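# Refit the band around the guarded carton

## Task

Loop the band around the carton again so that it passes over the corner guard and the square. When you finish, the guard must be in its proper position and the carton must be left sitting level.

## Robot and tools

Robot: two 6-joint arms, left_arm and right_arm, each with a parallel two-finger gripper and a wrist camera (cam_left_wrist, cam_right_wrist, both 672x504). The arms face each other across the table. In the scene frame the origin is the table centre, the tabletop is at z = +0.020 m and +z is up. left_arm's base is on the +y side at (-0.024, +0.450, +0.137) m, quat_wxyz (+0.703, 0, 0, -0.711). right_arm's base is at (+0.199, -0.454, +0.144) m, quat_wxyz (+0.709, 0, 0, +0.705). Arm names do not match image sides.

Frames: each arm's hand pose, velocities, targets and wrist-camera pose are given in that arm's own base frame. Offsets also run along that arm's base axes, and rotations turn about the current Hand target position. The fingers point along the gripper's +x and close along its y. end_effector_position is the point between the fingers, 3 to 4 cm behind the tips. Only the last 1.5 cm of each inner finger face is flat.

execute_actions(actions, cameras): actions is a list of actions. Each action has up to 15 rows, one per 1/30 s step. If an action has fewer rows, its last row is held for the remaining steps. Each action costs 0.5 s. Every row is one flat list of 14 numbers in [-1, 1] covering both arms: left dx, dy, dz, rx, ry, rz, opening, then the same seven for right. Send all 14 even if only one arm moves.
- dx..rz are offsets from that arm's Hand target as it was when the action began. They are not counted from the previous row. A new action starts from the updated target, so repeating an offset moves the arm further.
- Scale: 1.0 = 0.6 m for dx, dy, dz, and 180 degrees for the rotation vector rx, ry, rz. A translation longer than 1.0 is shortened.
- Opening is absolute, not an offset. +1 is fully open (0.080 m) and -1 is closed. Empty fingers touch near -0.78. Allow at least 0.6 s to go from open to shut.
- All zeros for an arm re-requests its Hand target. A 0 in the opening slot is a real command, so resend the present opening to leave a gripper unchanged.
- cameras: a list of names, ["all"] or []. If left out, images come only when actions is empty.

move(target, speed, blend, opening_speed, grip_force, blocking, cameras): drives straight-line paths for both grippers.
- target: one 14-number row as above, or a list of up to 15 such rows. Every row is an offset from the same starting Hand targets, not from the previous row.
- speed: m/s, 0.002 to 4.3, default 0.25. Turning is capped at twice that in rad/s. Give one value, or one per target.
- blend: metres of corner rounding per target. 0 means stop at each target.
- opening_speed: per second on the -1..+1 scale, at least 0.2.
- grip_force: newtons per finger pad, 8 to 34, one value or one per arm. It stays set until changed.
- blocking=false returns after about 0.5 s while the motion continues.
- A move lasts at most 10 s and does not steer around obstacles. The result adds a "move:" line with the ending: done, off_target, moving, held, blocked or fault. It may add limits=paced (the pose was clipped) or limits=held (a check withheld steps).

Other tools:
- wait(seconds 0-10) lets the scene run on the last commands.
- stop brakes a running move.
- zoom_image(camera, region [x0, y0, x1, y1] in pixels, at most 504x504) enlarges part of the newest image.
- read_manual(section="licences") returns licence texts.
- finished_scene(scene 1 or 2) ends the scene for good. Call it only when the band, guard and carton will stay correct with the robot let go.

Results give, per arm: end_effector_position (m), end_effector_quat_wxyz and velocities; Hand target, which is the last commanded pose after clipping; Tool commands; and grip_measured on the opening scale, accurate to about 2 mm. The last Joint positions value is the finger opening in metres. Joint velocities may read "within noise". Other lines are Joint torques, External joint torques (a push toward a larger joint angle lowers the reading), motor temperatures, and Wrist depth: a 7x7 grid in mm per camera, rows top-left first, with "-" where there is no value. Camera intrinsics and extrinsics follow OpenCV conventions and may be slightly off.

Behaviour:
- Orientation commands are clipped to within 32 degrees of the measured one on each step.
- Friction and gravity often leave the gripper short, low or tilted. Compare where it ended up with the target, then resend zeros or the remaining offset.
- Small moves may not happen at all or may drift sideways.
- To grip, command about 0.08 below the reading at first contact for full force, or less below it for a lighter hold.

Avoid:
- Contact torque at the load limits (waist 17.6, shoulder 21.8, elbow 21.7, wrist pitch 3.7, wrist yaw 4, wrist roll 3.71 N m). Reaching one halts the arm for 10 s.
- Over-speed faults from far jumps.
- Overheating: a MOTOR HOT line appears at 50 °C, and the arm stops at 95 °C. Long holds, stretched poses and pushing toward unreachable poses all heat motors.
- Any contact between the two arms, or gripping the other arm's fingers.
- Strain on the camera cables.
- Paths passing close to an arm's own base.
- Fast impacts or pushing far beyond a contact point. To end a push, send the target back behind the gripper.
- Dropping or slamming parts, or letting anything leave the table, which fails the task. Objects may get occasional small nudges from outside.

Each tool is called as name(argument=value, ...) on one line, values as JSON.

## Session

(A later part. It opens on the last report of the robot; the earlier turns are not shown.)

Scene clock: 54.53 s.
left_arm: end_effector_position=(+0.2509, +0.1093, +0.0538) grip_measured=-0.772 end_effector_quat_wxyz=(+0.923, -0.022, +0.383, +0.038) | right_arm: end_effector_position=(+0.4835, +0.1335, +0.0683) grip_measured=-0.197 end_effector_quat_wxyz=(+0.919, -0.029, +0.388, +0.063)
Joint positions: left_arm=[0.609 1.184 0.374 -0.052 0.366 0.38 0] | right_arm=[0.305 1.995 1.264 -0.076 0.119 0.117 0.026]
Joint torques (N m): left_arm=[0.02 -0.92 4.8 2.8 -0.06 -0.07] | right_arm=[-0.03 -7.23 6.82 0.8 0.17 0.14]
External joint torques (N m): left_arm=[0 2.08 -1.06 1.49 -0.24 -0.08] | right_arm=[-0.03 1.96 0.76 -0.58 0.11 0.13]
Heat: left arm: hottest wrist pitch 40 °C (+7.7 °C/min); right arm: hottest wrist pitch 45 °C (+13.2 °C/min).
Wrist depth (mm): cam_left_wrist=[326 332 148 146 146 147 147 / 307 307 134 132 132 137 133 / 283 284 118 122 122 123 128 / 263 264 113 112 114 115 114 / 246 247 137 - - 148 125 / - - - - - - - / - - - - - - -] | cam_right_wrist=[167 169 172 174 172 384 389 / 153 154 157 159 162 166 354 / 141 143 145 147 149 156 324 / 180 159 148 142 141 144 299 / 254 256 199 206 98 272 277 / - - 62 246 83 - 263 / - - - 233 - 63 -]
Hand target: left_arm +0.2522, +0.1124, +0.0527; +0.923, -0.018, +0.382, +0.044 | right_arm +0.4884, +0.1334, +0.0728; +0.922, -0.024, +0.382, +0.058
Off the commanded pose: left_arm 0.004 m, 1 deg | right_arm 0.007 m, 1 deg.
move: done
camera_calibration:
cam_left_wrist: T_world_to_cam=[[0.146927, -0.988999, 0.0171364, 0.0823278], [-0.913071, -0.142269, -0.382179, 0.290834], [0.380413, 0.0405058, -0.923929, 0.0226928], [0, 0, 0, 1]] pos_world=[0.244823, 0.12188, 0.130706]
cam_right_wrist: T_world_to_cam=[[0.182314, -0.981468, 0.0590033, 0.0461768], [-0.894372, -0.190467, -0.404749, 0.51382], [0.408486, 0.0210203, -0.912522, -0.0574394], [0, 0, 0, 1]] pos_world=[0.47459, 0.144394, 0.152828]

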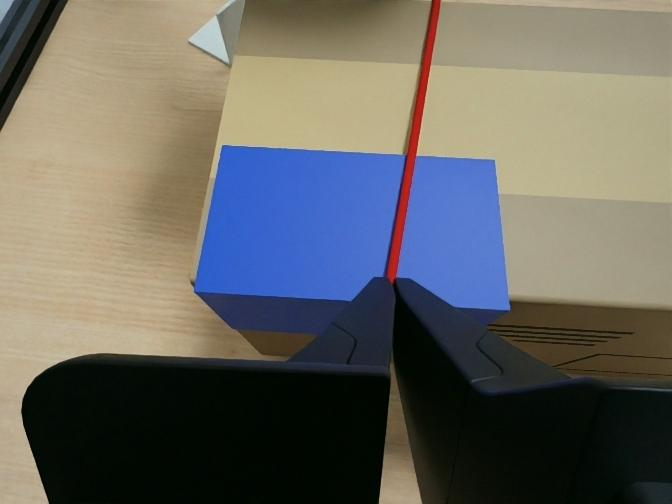

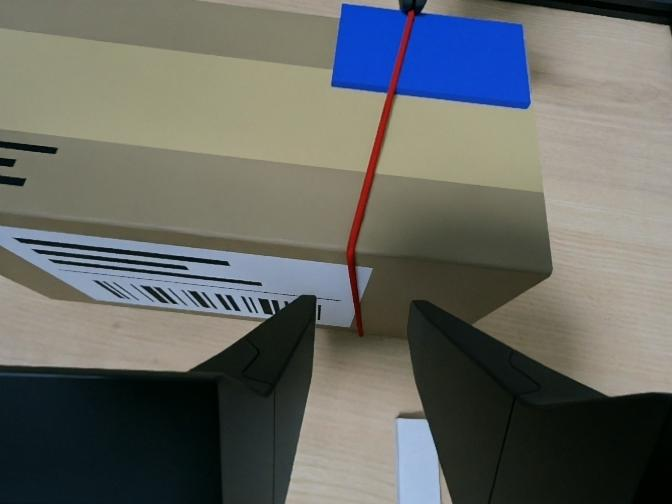

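move(target=[0, 0, 0, 0, 0, 0, -1, 0.0332, 0.0075, -0.0122, 0, 0, 0, -0.2], speed=0.1, cameras=["all"])

zoom_image(camera="cam_right_wrist", region=[200, 180, 500, 400])

Scene clock: 58.83 s.
left_arm: end_effector_position=(+0.2511, +0.1094, +0.0540) grip_measured=-0.772 end_effector_quat_wxyz=(+0.923, -0.022, +0.383, +0.038) | right_arm: end_effector_position=(+0.5026, +0.1403, +0.0608) grip_measured=-0.197 end_effector_quat_wxyz=(+0.919, -0.029, +0.388, +0.064)
Joint positions: left_arm=[0.609 1.184 0.374 -0.051 0.366 0.38 0] | right_arm=[0.306 2.076 1.354 -0.085 0.119 0.117 0.026]
Joint torques (N m): left_arm=[-0.1 -0.82 4.74 2.75 -0.05 -0.07] | right_arm=[-0.38 -7.66 6.94 0.81 0.07 0.05]
External joint torques (N m): left_arm=[-0.11 2.21 -1.19 1.41 -0.24 -0.07] | right_arm=[-0.31 2.18 0.77 -0.6 0 0.04]
Heat: left arm: hottest wrist pitch 41 °C (+8.2 °C/min); right arm: hottest wrist pitch 44 °C (+11.2 °C/min).
Wrist depth (mm): cam_left_wrist=[328 334 148 146 146 147 147 / 306 307 134 132 132 137 133 / 284 284 120 122 122 123 128 / 264 264 - 111 112 116 114 / 247 247 139 - - 147 124 / - - - - - - - / - - - - - - -] | cam_right_wrist=[156 158 161 163 160 372 374 / 143 145 147 148 148 151 343 / 132 133 136 138 142 143 314 / 124 124 125 127 129 131 290 / 218 181 125 133 98 125 269 / - - 62 239 83 - 255 / - - - 226 - 63 -]
Hand target: left_arm +0.2522, +0.1124, +0.0527; +0.923, -0.018, +0.382, +0.044 | right_arm +0.5083, +0.1379, +0.0655; +0.922, -0.024, +0.382, +0.058
Off the commanded pose: left_arm 0.003 m, 1 deg | right_arm 0.008 m, 1 deg.
move: done
camera_calibration:
cam_left_wrist: T_world_to_cam=[[0.14685, -0.989022, 0.016432, 0.0825229], [-0.912609, -0.141874, -0.383427, 0.29102], [0.381549, 0.0413101, -0.923425, 0.0223958], [0, 0, 0, 1]] pos_world=[0.244924, 0.12198, 0.13091]
cam_right_wrist: T_world_to_cam=[[0.183872, -0.98118, 0.0589654, 0.0491011], [-0.894055, -0.191871, -0.404786, 0.529242], [0.408481, 0.0217105, -0.912508, -0.0723345], [0, 0, 0, 1]] pos_world=[0.49369, 0.151294, 0.145328]

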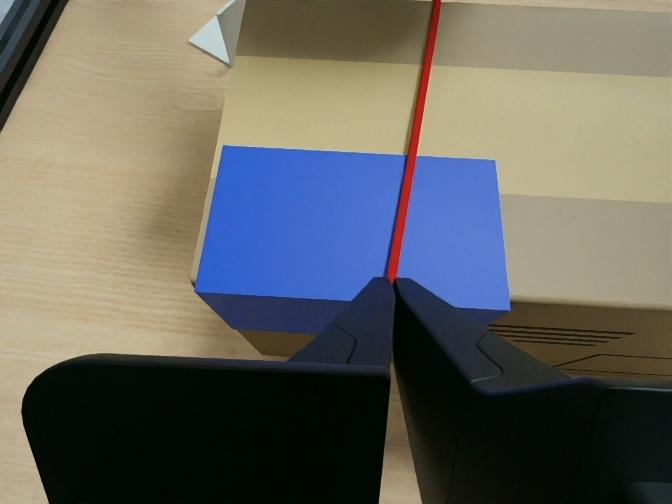

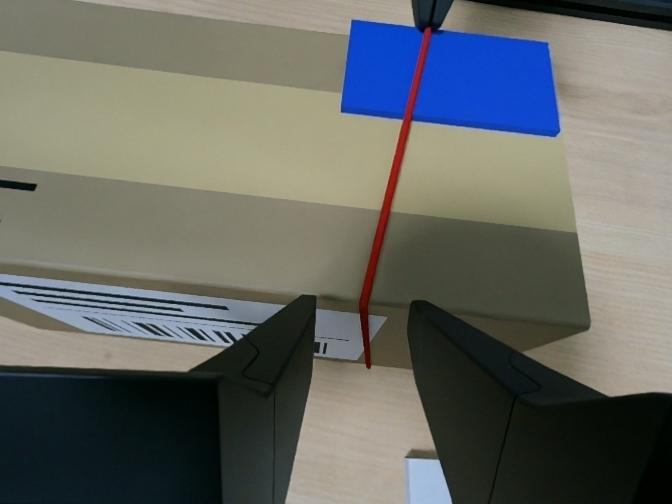

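Scaled by 1.680 from the camera's 672x504 image, which has a finer 960x720 frame.

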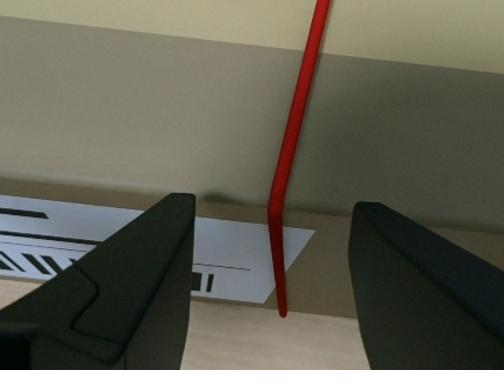

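move(target=[0, 0, 0, 0, 0, 0, -1, 0.0115, 0.0015, -0.0092, 0, 0, 0, -0.2], speed=0.06, cameras=["all"])

zoom_image(camera="cam_right_wrist", region=[200, 180, 500, 400])

Scene clock: 61.93 s.
left_arm: end_effector_position=(+0.2511, +0.1094, +0.0540) grip_measured=-0.772 end_effector_quat_wxyz=(+0.923, -0.022, +0.383, +0.038) | right_arm: end_effector_position=(+0.5086, +0.1414, +0.0548) grip_measured=-0.197 end_effector_quat_wxyz=(+0.918, -0.029, +0.390, +0.063)
Joint positions: left_arm=[0.609 1.184 0.374 -0.051 0.366 0.38 0] | right_arm=[0.305 2.108 1.382 -0.085 0.119 0.117 0.026]
Joint torques (N m): left_arm=[0.08 -0.94 4.72 2.72 -0.05 -0.08] | right_arm=[-0.33 -7.76 6.88 1.12 -0.01 0.01]
External joint torques (N m): left_arm=[0.05 2.05 -1.1 1.41 -0.23 -0.09] | right_arm=[-0.33 2.35 0.65 -0.31 -0.07 0.01]
Heat: left arm: hottest wrist pitch 41 °C (+7.0 °C/min); right arm: hottest wrist pitch 43 °C (+10.0 °C/min).
Wrist depth (mm): cam_left_wrist=[328 334 149 146 146 147 147 / 307 307 134 132 134 137 133 / 283 284 120 122 122 124 128 / 264 263 113 112 112 116 114 / 247 246 140 - - 147 124 / - - - - - - - / - - - - - - -] | cam_right_wrist=[146 148 152 152 150 347 364 / 134 136 138 140 140 141 332 / 124 126 128 129 131 133 305 / 115 116 117 121 121 123 279 / 211 158 113 115 98 117 259 / - - 62 232 83 - 249 / - - - 220 - 63 -]
Hand target: left_arm +0.2522, +0.1124, +0.0527; +0.923, -0.018, +0.382, +0.044 | right_arm +0.5152, +0.1388, +0.0599; +0.922, -0.024, +0.382, +0.058
Off the commanded pose: left_arm 0.003 m, 1 deg | right_arm 0.009 m, 1 deg.
move: off_target (right_arm)
camera_calibration:
cam_left_wrist: T_world_to_cam=[[0.14685, -0.989022, 0.016432, 0.0825229], [-0.912609, -0.141874, -0.383427, 0.29102], [0.381549, 0.0413101, -0.923425, 0.0223958], [0, 0, 0, 1]] pos_world=[0.244924, 0.12198, 0.13091]
cam_right_wrist: T_world_to_cam=[[0.182627, -0.981379, 0.0595222, 0.0500321], [-0.896123, -0.191058, -0.400576, 0.533097], [0.404489, 0.0198171, -0.914328, -0.0779131], [0, 0, 0, 1]] pos_world=[0.500098, 0.152497, 0.13933]

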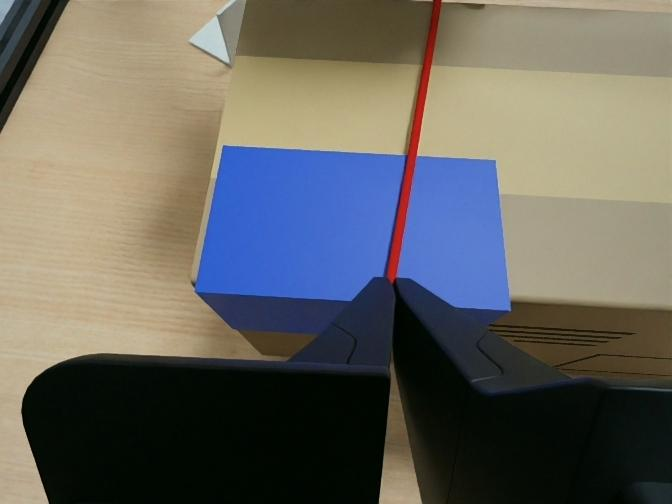

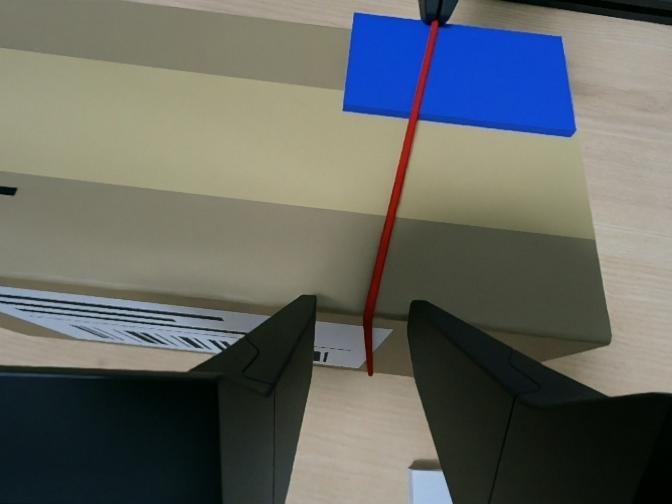

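Scaled by 1.680 from the camera's 672x504 image, which has a finer 960x720 frame.

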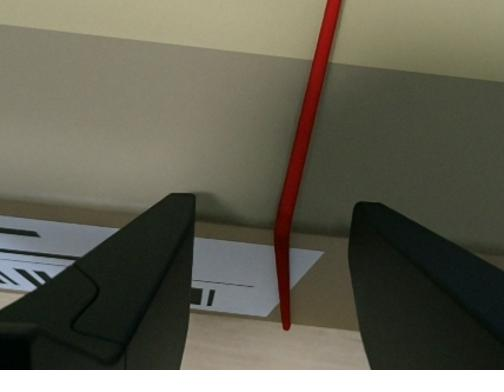

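move(target=[[0, 0, 0, 0, 0, 0, -1, 0.005, 0.0015, -0.0075, 0, 0, 0, -0.2], [0, 0, 0, 0, 0, 0, -1, 0.005, 0.0015, -0.0075, 0, 0, 0, -1]], speed=0.05, opening_speed=0.8, cameras=["cam_right_wrist"])

zoom_image(camera="cam_right_wrist", region=[200, 180, 500, 400])

Scene clock: 68.00 s.
left_arm: end_effector_position=(+0.2510, +0.1098, +0.0540) grip_measured=-0.772 end_effector_quat_wxyz=(+0.923, -0.022, +0.383, +0.039) | right_arm: end_effector_position=(+0.5108, +0.1394, +0.0523) grip_measured=-0.762 end_effector_quat_wxyz=(+0.918, -0.030, +0.391, +0.058)
Joint positions: left_arm=[0.61 1.184 0.374 -0.051 0.366 0.38 0] | right_arm=[0.302 2.119 1.389 -0.085 0.125 0.117 0.001]
Joint torques (N m): left_arm=[-0.09 -1.08 4.73 2.71 -0.04 -0.08] | right_arm=[-0.21 -7.1 7.27 1.65 -0.03 0.02]
External joint torques (N m): left_arm=[-0.11 1.94 -1.11 1.39 -0.23 -0.09] | right_arm=[-0.14 2.86 1.2 0.27 -0.1 0.01]
Motor temperatures (°C): left_arm=[26 30 33 42 30 27] | right_arm=[26 36 33 43 30 28]
Heat: left arm: hottest wrist pitch 42 °C (+8.0 °C/min); right arm: hottest wrist pitch 43 °C (+8.0 °C/min).
Wrist depth (mm): cam_left_wrist=[329 334 148 146 146 147 147 / 307 307 134 132 132 137 133 / 284 285 120 121 128 124 128 / 264 264 113 112 110 116 114 / 246 246 138 - - 147 124 / - - - - - - - / - - - - - - -] | cam_right_wrist=[144 146 150 149 149 361 363 / 132 133 136 137 138 140 333 / 122 124 126 128 129 131 305 / 114 114 116 119 120 123 281 / 162 148 125 96 112 115 258 / - - - - 78 244 250 / - - - - 78 - -]
Hand target: left_arm +0.2522, +0.1124, +0.0527; +0.923, -0.018, +0.382, +0.044 | right_arm +0.5182, +0.1397, +0.0554; +0.922, -0.024, +0.382, +0.058
Off the commanded pose: left_arm 0.003 m, 1 deg | right_arm 0.008 m, 1 deg.
move: done; target 2's new opening was sent with right_arm's hand 0.009 m and 1 deg from that target
camera_calibration:
cam_right_wrist: T_world_to_cam=[[0.175601, -0.982357, 0.0643335, 0.0513024], [-0.898111, -0.18662, -0.398208, 0.533971], [0.403188, 0.0121469, -0.915037, -0.0792324], [0, 0, 0, 1]] pos_world=[0.502502, 0.151009, 0.13683]
Images, in order (width x height): cam_right_wrist 672x504.

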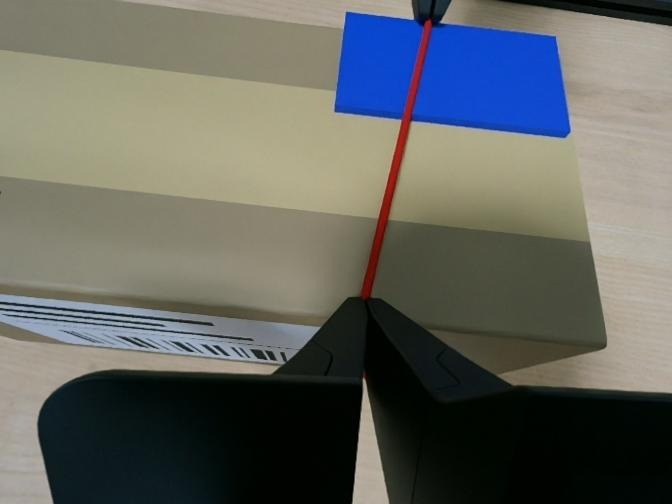

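Scaled by 1.680 from the camera's 672x504 image, which has a finer 960x720 frame.

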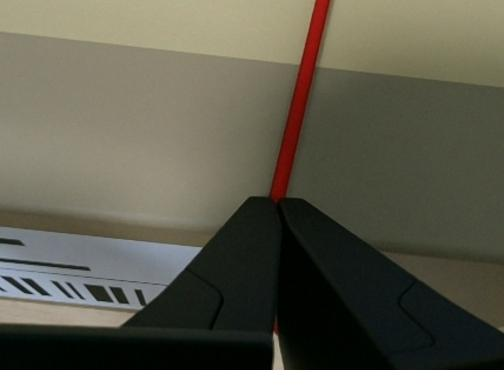

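move(target=[[0, 0, 0, 0, 0, 0, -1, -0.01, -0.0008, 0.0192, 0, 0, 0, -1], [0, 0, 0, 0, 0, 0, -1, -0.0063, -0.0325, 0.0192, 0, 0, 0, -1]], speed=0.05, cameras=["all"])

zoom_image(camera="cam_right_wrist", region=[200, 0, 620, 400])

Scene clock: 70.77 s.
left_arm: end_effector_position=(+0.2510, +0.1098, +0.0540) grip_measured=-0.772 end_effector_quat_wxyz=(+0.923, -0.022, +0.383, +0.039) | right_arm: end_effector_position=(+0.5116, +0.1285, +0.0542) grip_measured=-0.762 end_effector_quat_wxyz=(+0.916, -0.029, +0.395, +0.066)
Joint positions: left_arm=[0.61 1.184 0.374 -0.051 0.366 0.38 0] | right_arm=[0.271 2.108 1.385 -0.094 0.088 0.092 0.001]
Joint torques (N m): left_arm=[-0.01 -1.09 4.83 2.75 -0.07 -0.1] | right_arm=[-0.8 -11.09 4.44 1.13 0.04 -0.14]
External joint torques (N m): left_arm=[-0.01 1.97 -1.09 1.41 -0.26 -0.1] | right_arm=[-0.78 -1.02 -1.72 -0.26 0 -0.14]
Heat: left arm: hottest wrist pitch 43 °C (+9.0 °C/min); right arm: hottest wrist pitch 42 °C (+6.0 °C/min).
Wrist depth (mm): cam_left_wrist=[328 334 148 146 149 147 147 / 306 307 134 132 133 137 133 / 283 285 120 122 122 125 128 / 263 264 113 112 110 116 114 / 246 247 138 - - 147 124 / - - - - - - - / - - - - - - -] | cam_right_wrist=[144 145 149 146 148 352 355 / 132 133 136 136 137 140 325 / 122 124 125 127 128 130 300 / 114 114 116 118 120 122 277 / 234 168 132 96 112 115 259 / - - - - 78 244 247 / - - - - 78 - -]
Hand target: left_arm +0.2522, +0.1124, +0.0527; +0.923, -0.018, +0.382, +0.044 | right_arm +0.5145, +0.1202, +0.0670; +0.922, -0.024, +0.382, +0.058
Off the commanded pose: left_arm 0.003 m, 1 deg | right_arm 0.015 m, 2 deg.
move: off_target (right_arm)
camera_calibration:
cam_left_wrist: T_world_to_cam=[[0.148372, -0.988795, 0.0164113, 0.0825533], [-0.912399, -0.143272, -0.383409, 0.29101], [0.381464, 0.0419135, -0.923433, 0.0224041], [0, 0, 0, 1]] pos_world=[0.244722, 0.122383, 0.13091]
cam_right_wrist: T_world_to_cam=[[0.188188, -0.980599, 0.0548692, 0.0341328], [-0.89905, -0.194488, -0.39228, 0.534637], [0.39534, 0.0244924, -0.918208, -0.0750594], [0, 0, 0, 1]] pos_world=[0.503916, 0.139289, 0.138934]

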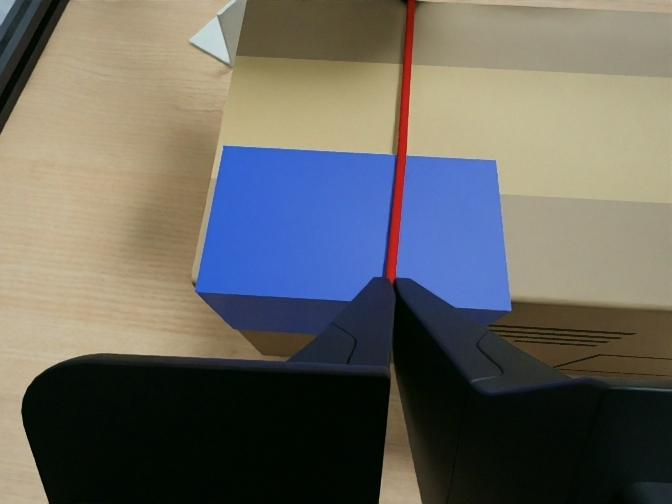

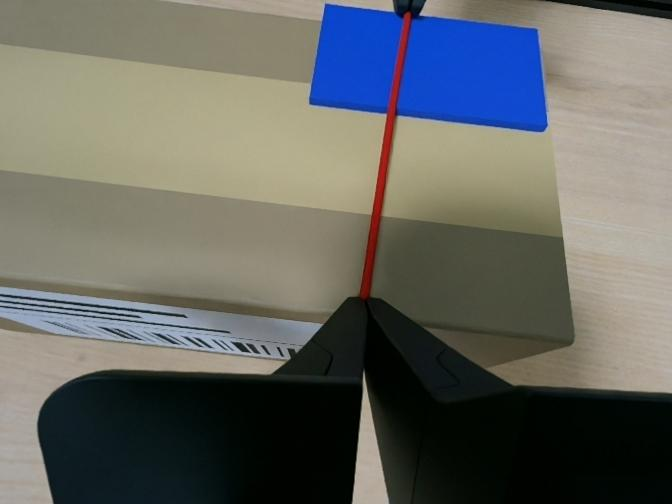

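Scaled by 1.200 from the camera's 672x504 image, which has a finer 960x720 frame.

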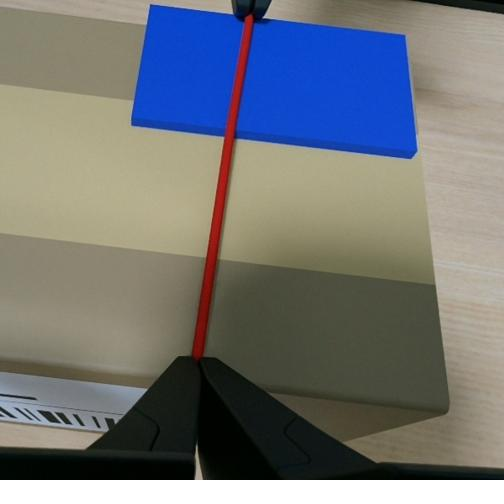

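move(target=[0, 0, 0, 0, 0, 0, -1, 0.0005, -0.018, 0.0067, 0, 0, 0, -1], speed=0.05, cameras=["all"])

Scene clock: 72.83 s.
left_arm: end_effector_position=(+0.2510, +0.1098, +0.0540) grip_measured=-0.772 end_effector_quat_wxyz=(+0.923, -0.022, +0.383, +0.039) | right_arm: end_effector_position=(+0.5124, +0.1161, +0.0555) grip_measured=-0.762 end_effector_quat_wxyz=(+0.916, -0.029, +0.396, +0.064)
Joint positions: left_arm=[0.61 1.184 0.374 -0.051 0.366 0.38 0] | right_arm=[0.244 2.099 1.377 -0.097 0.073 0.074 0.001]
Joint torques (N m): left_arm=[-0.03 -0.93 4.78 2.68 -0.07 -0.12] | right_arm=[-0.52 -11.75 4.74 0.84 0.01 -0.14]
External joint torques (N m): left_arm=[-0.02 2.08 -1.06 1.37 -0.26 -0.12] | right_arm=[-0.52 -1.79 -1.39 -0.54 -0.03 -0.14]
Heat: left arm: hottest wrist pitch 43 °C (+9.0 °C/min); right arm: hottest wrist pitch 42 °C (+5.0 °C/min).
Wrist depth (mm): cam_left_wrist=[329 333 149 146 146 147 147 / 307 308 134 133 134 137 133 / 284 283 121 122 122 124 129 / 264 264 113 112 110 116 114 / 247 247 123 - - 147 124 / - - - - - - - / - - - - - - -] | cam_right_wrist=[143 145 148 145 149 351 356 / 132 132 135 136 137 318 326 / 122 124 125 127 128 292 301 / 114 115 116 119 120 270 278 / 218 182 130 96 113 253 259 / - - - - 78 245 248 / - - - - 78 - -]
Hand target: left_arm +0.2522, +0.1124, +0.0527; +0.923, -0.018, +0.382, +0.044 | right_arm +0.5148, +0.1094, +0.0710; +0.922, -0.024, +0.382, +0.058
Off the commanded pose: left_arm 0.003 m, 1 deg | right_arm 0.017 m, 2 deg.
move: off_target (right_arm)
camera_calibration:
cam_left_wrist: T_world_to_cam=[[0.148372, -0.988795, 0.0164113, 0.0825533], [-0.912399, -0.143272, -0.383409, 0.29101], [0.381464, 0.0419135, -0.923433, 0.0224041], [0, 0, 0, 1]] pos_world=[0.244722, 0.122383, 0.13091]
cam_right_wrist: T_world_to_cam=[[0.184609, -0.981192, 0.0564017, 0.0235874], [-0.900789, -0.191875, -0.389569, 0.533806], [0.393064, 0.021112, -0.919269, -0.0723276], [0, 0, 0, 1]] pos_world=[0.504921, 0.127095, 0.140135]

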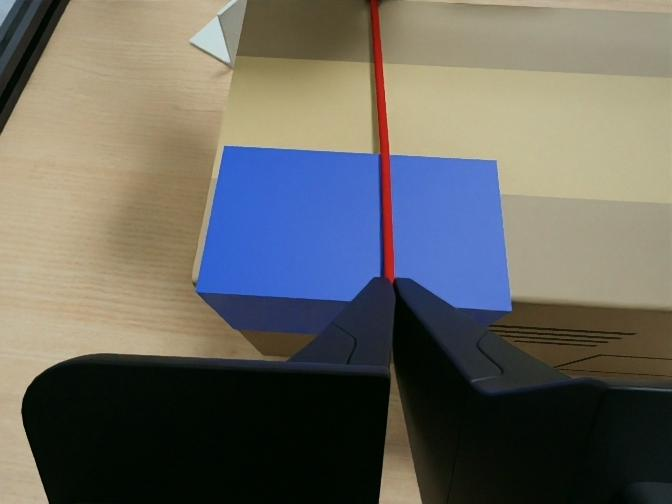

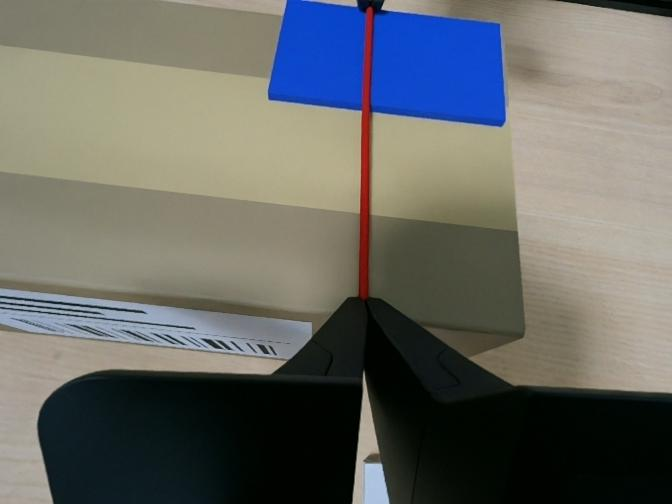

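move(target=[[0, 0, 0, 0, 0, 0, -1, 0, 0.0108, -0.01, 0, 0, 0, -1], [0, 0, 0, 0, 0, 0, -1, 0, 0.0108, -0.01, 0, 0, 0, -0.2]], speed=0.05, opening_speed=0.8, cameras=["all"])

zoom_image(camera="cam_right_wrist", region=[200, 180, 560, 400])

Scene clock: 76.63 s.
left_arm: end_effector_position=(+0.2512, +0.1099, +0.0542) grip_measured=-0.772 end_effector_quat_wxyz=(+0.923, -0.022, +0.382, +0.039) | right_arm: end_effector_position=(+0.5126, +0.1171, +0.0555) grip_measured=-0.204 end_effector_quat_wxyz=(+0.917, -0.029, +0.394, +0.063)
Joint positions: left_arm=[0.61 1.184 0.374 -0.049 0.366 0.38 0] | right_arm=[0.247 2.099 1.374 -0.09 0.077 0.076 0.026]
Joint torques (N m): left_arm=[-0.12 -0.93 4.57 2.63 -0.07 -0.11] | right_arm=[0.22 -10.02 4.77 1.38 0.21 0.14]
External joint torques (N m): left_arm=[-0.14 2.08 -1.27 1.32 -0.25 -0.11] | right_arm=[0.2 -0.13 -1.31 0 0.18 0.14]
Heat: left arm: hottest wrist pitch 44 °C (+10.1 °C/min); right arm: hottest wrist pitch 42 °C (+4.0 °C/min).
Wrist depth (mm): cam_left_wrist=[328 336 149 146 147 147 147 / 307 308 134 132 134 137 133 / 284 285 120 122 128 124 129 / 264 264 113 112 110 116 114 / 247 247 - - - 146 125 / - - - - - - - / - - - - - - -] | cam_right_wrist=[146 148 151 148 152 357 360 / 134 136 138 138 139 323 331 / 124 127 129 129 131 300 304 / 116 117 118 121 122 270 281 / 200 150 113 115 98 258 262 / - - - 232 82 - 249 / - - - 221 - 63 -]
Hand target: left_arm +0.2522, +0.1124, +0.0527; +0.923, -0.018, +0.382, +0.044 | right_arm +0.5148, +0.1159, +0.0650; +0.922, -0.024, +0.382, +0.058
Off the commanded pose: left_arm 0.003 m, 1 deg | right_arm 0.010 m, 2 deg.
move: off_target (right_arm); target 2's new opening was sent with right_arm's hand 0.011 m and 2 deg from that target
camera_calibration:
cam_left_wrist: T_world_to_cam=[[0.148381, -0.988805, 0.0157595, 0.0827188], [-0.9119, -0.142972, -0.384704, 0.291205], [0.382651, 0.0427115, -0.922905, 0.0220919], [0, 0, 0, 1]] pos_world=[0.244823, 0.122483, 0.131113]
cam_right_wrist: T_world_to_cam=[[0.183168, -0.981343, 0.058443, 0.0250707], [-0.899017, -0.191262, -0.393938, 0.533448], [0.397767, 0.0196155, -0.917277, -0.0747295], [0, 0, 0, 1]] pos_world=[0.504712, 0.128097, 0.140133]

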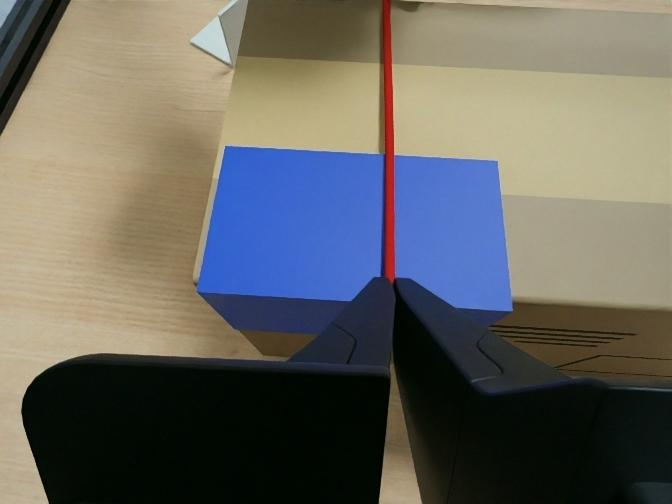

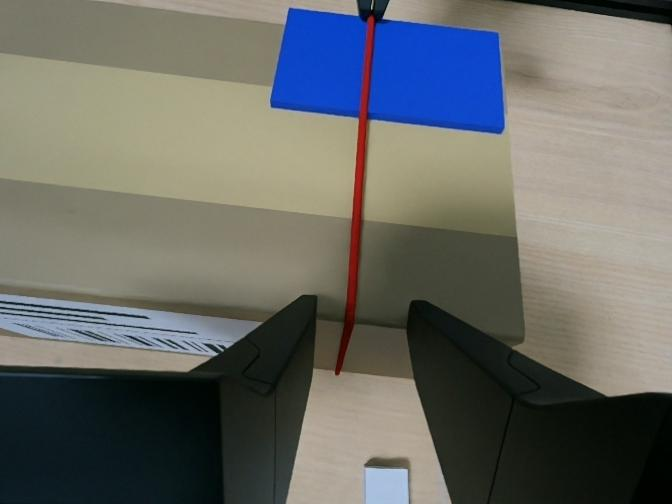

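Scaled by 1.400 from the camera's 672x504 image, which has a finer 960x720 frame.

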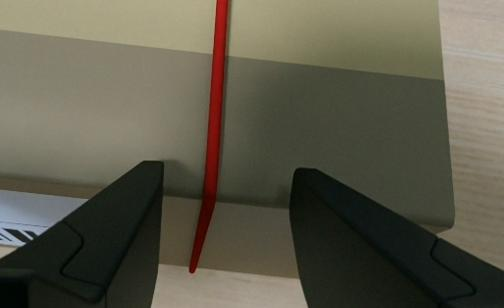

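move(target=[[0, -0.0042, 0, 0, 0, 0, -1, -0.05, -0.006, 0.05, 0, 0, 0, -0.2], [0, -0.0042, 0, 0, 0, 0, -0.3, -0.05, -0.006, 0.05, 0, 0, 0, -0.2]], speed=0.08, opening_speed=0.8, cameras=["all"])

zoom_image(camera="cam_left_wrist", region=[180, 100, 540, 380])

zoom_image(camera="cam_right_wrist", region=[200, 0, 560, 360])

Scene clock: 82.17 s.
left_arm: end_effector_position=(+0.2506, +0.1135, +0.0538) grip_measured=-0.303 end_effector_quat_wxyz=(+0.922, -0.020, +0.384, +0.051) | right_arm: end_effector_position=(+0.4861, +0.1102, +0.0873) grip_measured=-0.204 end_effector_quat_wxyz=(+0.919, -0.027, +0.389, +0.060)
Joint positions: left_arm=[0.61 1.184 0.373 -0.041 0.343 0.371 0.021] | right_arm=[0.248 1.95 1.284 -0.139 0.083 0.082 0.026]
Joint torques (N m): left_arm=[-0.67 -1.94 4.44 2.01 0.22 -0.09] | right_arm=[0.35 -9.54 4.54 0.82 0.14 0.13]
External joint torques (N m): left_arm=[-0.68 1.07 -1.43 0.69 0.05 -0.09] | right_arm=[0.35 -0.37 -1.82 -0.62 0.1 0.13]
Heat: left arm: hottest wrist pitch 44 °C (+9.1 °C/min); right arm: hottest wrist pitch 42 °C (+2.0 °C/min).
Wrist depth (mm): cam_left_wrist=[330 337 325 146 146 146 146 / 310 309 300 132 132 136 132 / 287 287 121 122 120 122 128 / 266 266 114 112 112 113 114 / 252 252 - 166 111 - 116 / - - - 232 - - - / - - - 219 219 - -] | cam_right_wrist=[193 194 389 194 396 400 401 / 178 178 181 180 185 373 371 / 162 164 166 169 172 340 346 / 175 158 157 158 160 314 318 / 269 269 193 198 98 294 296 / - - - 264 82 - 282 / - - - 247 - 63 -]
Hand target: left_arm +0.2522, +0.1099, +0.0527; +0.923, -0.018, +0.382, +0.044 | right_arm +0.4848, +0.1123, +0.0950; +0.922, -0.024, +0.382, +0.058
Off the commanded pose: left_arm 0.004 m, 1 deg | right_arm 0.008 m, 1 deg.
move: done
camera_calibration:
cam_left_wrist: T_world_to_cam=[[0.169738, -0.985481, 0.0039157, 0.0811354], [-0.910318, -0.158311, -0.382437, 0.292232], [0.377505, 0.0613495, -0.923973, 0.0210788], [0, 0, 0, 1]] pos_world=[0.244295, 0.124928, 0.130919]
cam_right_wrist: T_world_to_cam=[[0.175606, -0.982752, 0.0579764, 0.0253044], [-0.89658, -0.183974, -0.402861, 0.519584], [0.406579, 0.0187642, -0.913423, -0.0393286], [0, 0, 0, 1]] pos_world=[0.477395, 0.121196, 0.171929]

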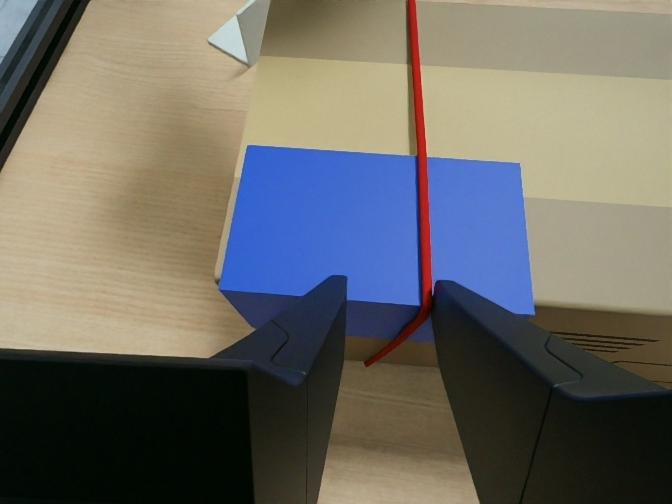

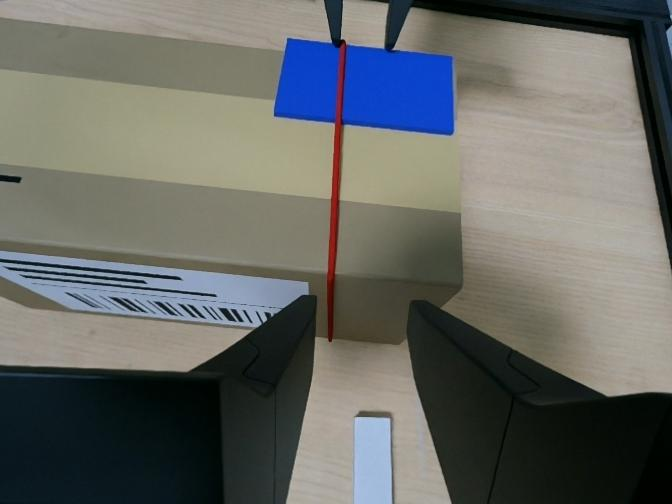

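Scaled by 1.400 from the camera's 672x504 image, which has a finer 960x720 frame.

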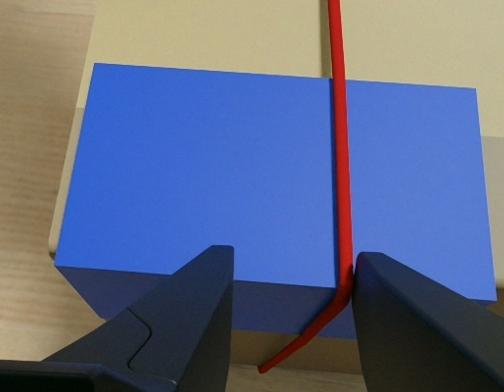

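Scaled by 1.400 from the camera's 672x504 image, which has a finer 960x720 frame.

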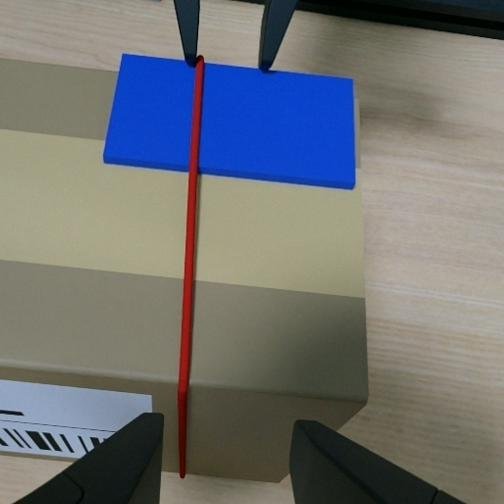

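move(target=[-0.0012, 0.018, 0, 0, 0, 0, -0.3, 0, 0, 0, 0, 0, 0, -0.2], speed=0.04, cameras=["all"])

zoom_image(camera="cam_left_wrist", region=[180, 100, 540, 380])

zoom_image(camera="cam_right_wrist", region=[200, 0, 560, 360])

Scene clock: 87.50 s.
left_arm: end_effector_position=(+0.2502, +0.1159, +0.0533) grip_measured=-0.302 end_effector_quat_wxyz=(+0.924, -0.023, +0.379, +0.038) | right_arm: end_effector_position=(+0.4861, +0.1102, +0.0873) grip_measured=-0.204 end_effector_quat_wxyz=(+0.919, -0.027, +0.389, +0.060)
Joint positions: left_arm=[0.646 1.204 0.379 -0.04 0.396 0.405 0.021] | right_arm=[0.248 1.95 1.284 -0.139 0.083 0.082 0.026]
Joint torques (N m): left_arm=[0.2 -0.55 5.79 1.69 -0.15 0.13] | right_arm=[0.26 -9.58 4.52 0.83 0.14 0.16]
External joint torques (N m): left_arm=[0.19 2.52 0.01 0.39 -0.35 0.13] | right_arm=[0.3 -0.56 -1.68 -0.55 0.09 0.16]
Motor temperatures (°C): left_arm=[26 30 32 42 30 27] | right_arm=[26 42 33 41 30 28]
Heat: left arm: hottest wrist pitch 42 °C (+7.1 °C/min); right arm: hottest shoulder 42 °C (+10.1 °C/min).
Wrist depth (mm): cam_left_wrist=[329 336 327 147 147 148 148 / 308 309 139 133 135 138 136 / 284 284 118 120 128 123 129 / 264 264 113 113 - 113 115 / 250 250 - - 110 - 125 / - - - 230 - - - / - - - 218 219 - -] | cam_right_wrist=[193 195 390 192 397 402 402 / 178 178 180 180 185 371 370 / 162 164 166 168 172 341 345 / 175 158 157 158 160 314 319 / 269 269 194 197 98 293 296 / - - - 263 82 - 281 / - - - 248 - 63 -]
Hand target: left_arm +0.2515, +0.1207, +0.0527; +0.923, -0.018, +0.382, +0.044 | right_arm +0.4848, +0.1123, +0.0950; +0.922, -0.024, +0.382, +0.058
Off the commanded pose: left_arm 0.005 m, 1 deg | right_arm 0.008 m, 1 deg.
move: done
camera_calibration:
cam_left_wrist: T_world_to_cam=[[0.147287, -0.988874, 0.0208446, 0.0887954], [-0.909465, -0.143684, -0.390165, 0.290569], [0.388819, 0.0385087, -0.920509, 0.0202076], [0, 0, 0, 1]] pos_world=[0.243327, 0.12878, 0.13012]
cam_right_wrist: T_world_to_cam=[[0.175606, -0.982752, 0.0579764, 0.0253044], [-0.89658, -0.183974, -0.402861, 0.519584], [0.406579, 0.0187642, -0.913423, -0.0393286], [0, 0, 0, 1]] pos_world=[0.477395, 0.121196, 0.171929]

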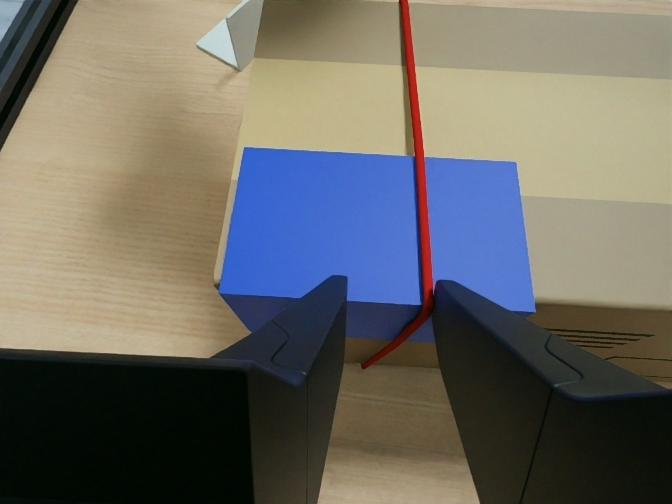

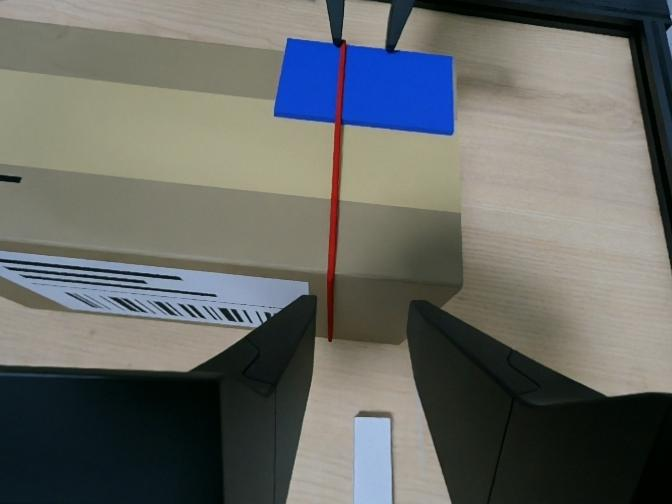

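Scaled by 1.400 from the camera's 672x504 image, which has a finer 960x720 frame.

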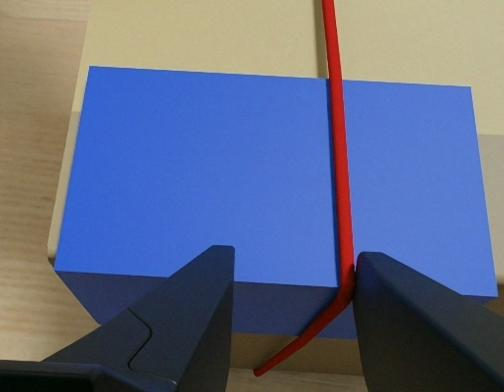

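Scaled by 1.400 from the camera's 672x504 image, which has a finer 960x720 frame.

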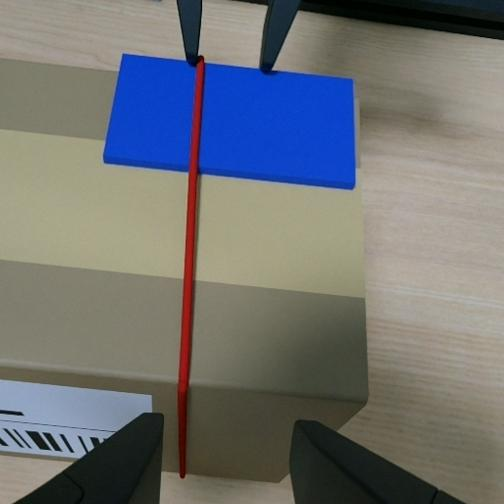

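move(target=[-0.003, 0.008, 0.0055, 0, 0, 0, -0.3, 0, 0, 0, 0, 0, 0, -0.2], speed=0.04, cameras=["all"])

zoom_image(camera="cam_left_wrist", region=[180, 100, 540, 380])

zoom_image(camera="cam_right_wrist", region=[200, 0, 560, 360])

Scene clock: 89.67 s.
left_arm: end_effector_position=(+0.2491, +0.1182, +0.0538) grip_measured=-0.302 end_effector_quat_wxyz=(+0.923, -0.023, +0.383, +0.033) | right_arm: end_effector_position=(+0.4861, +0.1102, +0.0873) grip_measured=-0.204 end_effector_quat_wxyz=(+0.919, -0.027, +0.389, +0.060)
Joint positions: left_arm=[0.663 1.212 0.393 -0.063 0.411 0.428 0.021] | right_arm=[0.248 1.95 1.284 -0.139 0.083 0.082 0.026]
Joint torques (N m): left_arm=[0.72 -1.85 5.97 1.41 -0.14 0.13] | right_arm=[0.46 -9.56 4.56 0.77 0.18 0.13]
External joint torques (N m): left_arm=[0.7 1.31 0.15 0.12 -0.36 0.13] | right_arm=[0.45 -0.59 -1.61 -0.59 0.14 0.13]
Heat: left arm: hottest wrist pitch 41 °C (+5.0 °C/min); right arm: hottest shoulder 43 °C (+11.1 °C/min).
Wrist depth (mm): cam_left_wrist=[325 333 321 146 146 147 148 / 304 306 138 132 134 137 136 / 282 283 120 121 127 123 129 / 262 264 114 110 110 114 115 / 248 249 - 171 107 - 128 / - - - 233 - - - / - - - 219 219 - -] | cam_right_wrist=[193 195 388 193 398 400 402 / 178 178 181 180 185 371 371 / 162 164 166 168 172 341 344 / 175 158 157 158 160 315 320 / 269 270 193 197 98 292 296 / - - - 263 82 - 281 / - - - 246 - 63 -]
Hand target: left_arm +0.2497, +0.1255, +0.0560; +0.923, -0.018, +0.382, +0.044 | right_arm +0.4848, +0.1123, +0.0950; +0.922, -0.024, +0.382, +0.058
Off the commanded pose: left_arm 0.008 m, 1 deg | right_arm 0.008 m, 1 deg.
move: done
camera_calibration:
cam_left_wrist: T_world_to_cam=[[0.138359, -0.990113, 0.0231079, 0.0933331], [-0.913553, -0.136601, -0.383093, 0.289897], [0.382462, 0.0318941, -0.923421, 0.023502], [0, 0, 0, 1]] pos_world=[0.242934, 0.131261, 0.130603]
cam_right_wrist: T_world_to_cam=[[0.175606, -0.982752, 0.0579764, 0.0253044], [-0.89658, -0.183974, -0.402861, 0.519584], [0.406579, 0.0187642, -0.913423, -0.0393286], [0, 0, 0, 1]] pos_world=[0.477395, 0.121196, 0.171929]

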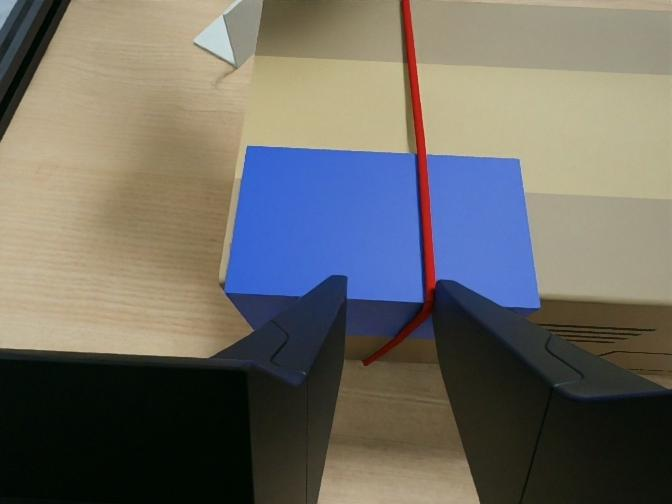

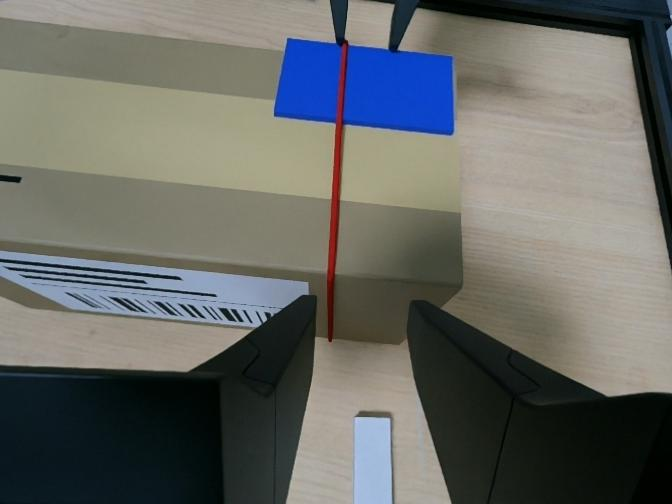

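Scaled by 1.400 from the camera's 672x504 image, which has a finer 960x720 frame.

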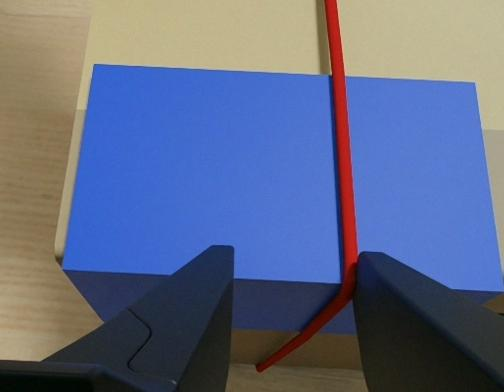

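Scaled by 1.400 from the camera's 672x504 image, which has a finer 960x720 frame.

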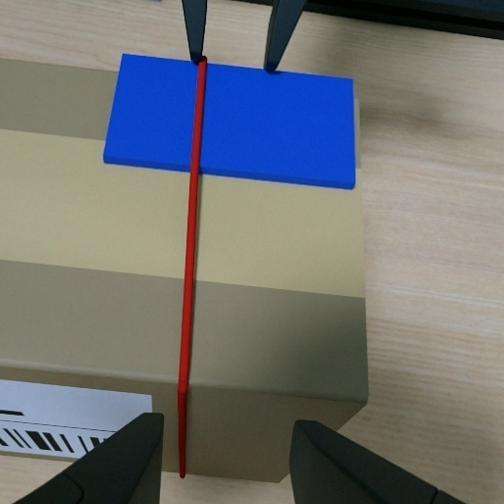

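move(target=[-0.0008, 0.0083, 0.0008, 0, 0, 0, -0.3, 0, 0, 0, 0, 0, 0, -0.2], speed=0.04, cameras=["all"])

zoom_image(camera="cam_left_wrist", region=[180, 100, 540, 380])

zoom_image(camera="cam_right_wrist", region=[200, 0, 560, 360])

Scene clock: 92.47 s.
left_arm: end_effector_position=(+0.2467, +0.1277, +0.0528) grip_measured=-0.302 end_effector_quat_wxyz=(+0.921, -0.025, +0.387, +0.043) | right_arm: end_effector_position=(+0.4861, +0.1102, +0.0873) grip_measured=-0.204 end_effector_quat_wxyz=(+0.919, -0.027, +0.389, +0.060)
Joint positions: left_arm=[0.696 1.232 0.406 -0.069 0.412 0.446 0.021] | right_arm=[0.248 1.95 1.284 -0.139 0.083 0.082 0.026]
Joint torques (N m): left_arm=[0.05 -2.79 5.9 1.45 0.14 0.11] | right_arm=[0.4 -9.47 4.52 0.84 0.13 0.16]
External joint torques (N m): left_arm=[0.05 0.5 0.1 0.17 -0.08 0.11] | right_arm=[0.46 -0.45 -1.72 -0.55 0.09 0.16]
Heat: left arm: hottest wrist pitch 41 °C (+4.0 °C/min); right arm: hottest shoulder 44 °C (+12.1 °C/min).
Wrist depth (mm): cam_left_wrist=[322 325 319 141 141 142 140 / 300 300 301 130 130 131 131 / 278 279 279 117 117 117 122 / 260 260 260 109 109 109 112 / 246 247 - 188 111 - 133 / - - - 230 - - - / - - - 218 218 - -] | cam_right_wrist=[192 194 389 392 393 404 402 / 179 178 180 180 185 373 370 / 163 164 166 169 172 341 345 / 175 157 157 158 161 314 319 / 269 269 194 197 98 294 296 / - - - 263 82 - 282 / - - - 246 - 63 -]
Hand target: left_arm +0.2492, +0.1304, +0.0565; +0.923, -0.018, +0.382, +0.044 | right_arm +0.4848, +0.1123, +0.0950; +0.922, -0.024, +0.382, +0.058
Off the commanded pose: left_arm 0.005 m, 1 deg | right_arm 0.008 m, 1 deg.
move: done
camera_calibration:
cam_left_wrist: T_world_to_cam=[[0.157983, -0.987287, 0.0174785, 0.0982725], [-0.914403, -0.152955, -0.374795, 0.290459], [0.372704, 0.0432287, -0.926943, 0.0243223], [0, 0, 0, 1]] pos_world=[0.241006, 0.140399, 0.12969]
cam_right_wrist: T_world_to_cam=[[0.175606, -0.982752, 0.0579764, 0.0253044], [-0.89658, -0.183974, -0.402861, 0.519584], [0.406579, 0.0187642, -0.913423, -0.0393286], [0, 0, 0, 1]] pos_world=[0.477395, 0.121196, 0.171929]

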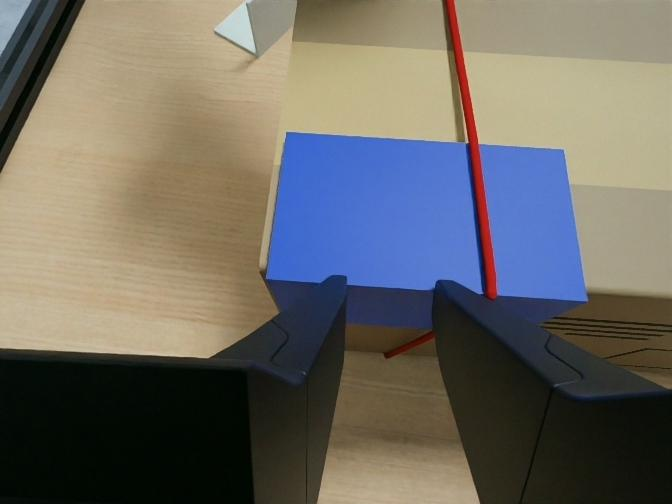

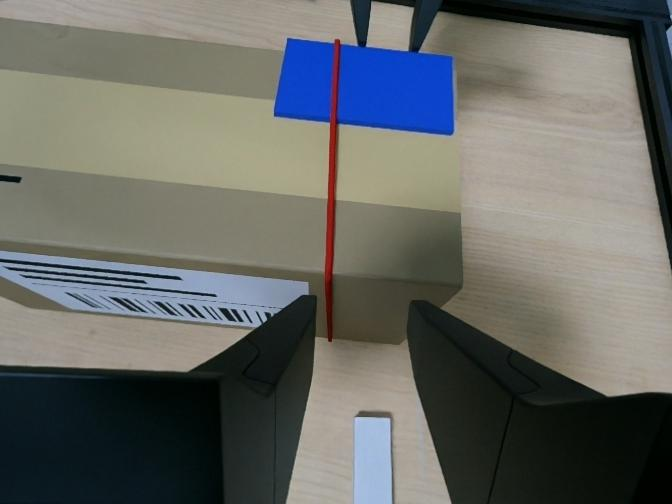

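Scaled by 1.400 from the camera's 672x504 image, which has a finer 960x720 frame.

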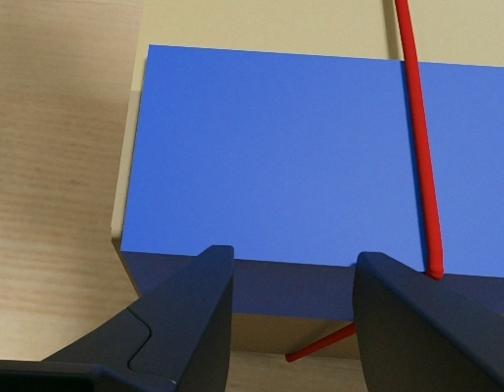

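Scaled by 1.400 from the camera's 672x504 image, which has a finer 960x720 frame.

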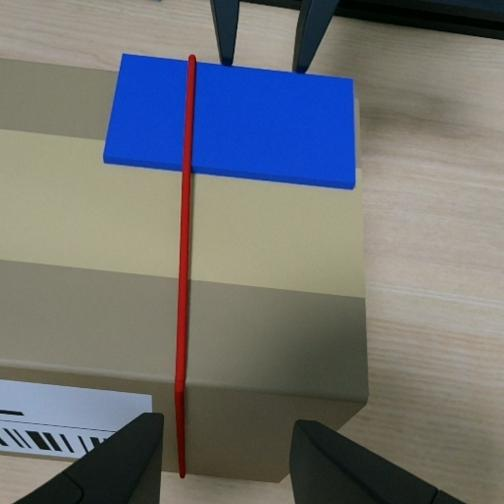

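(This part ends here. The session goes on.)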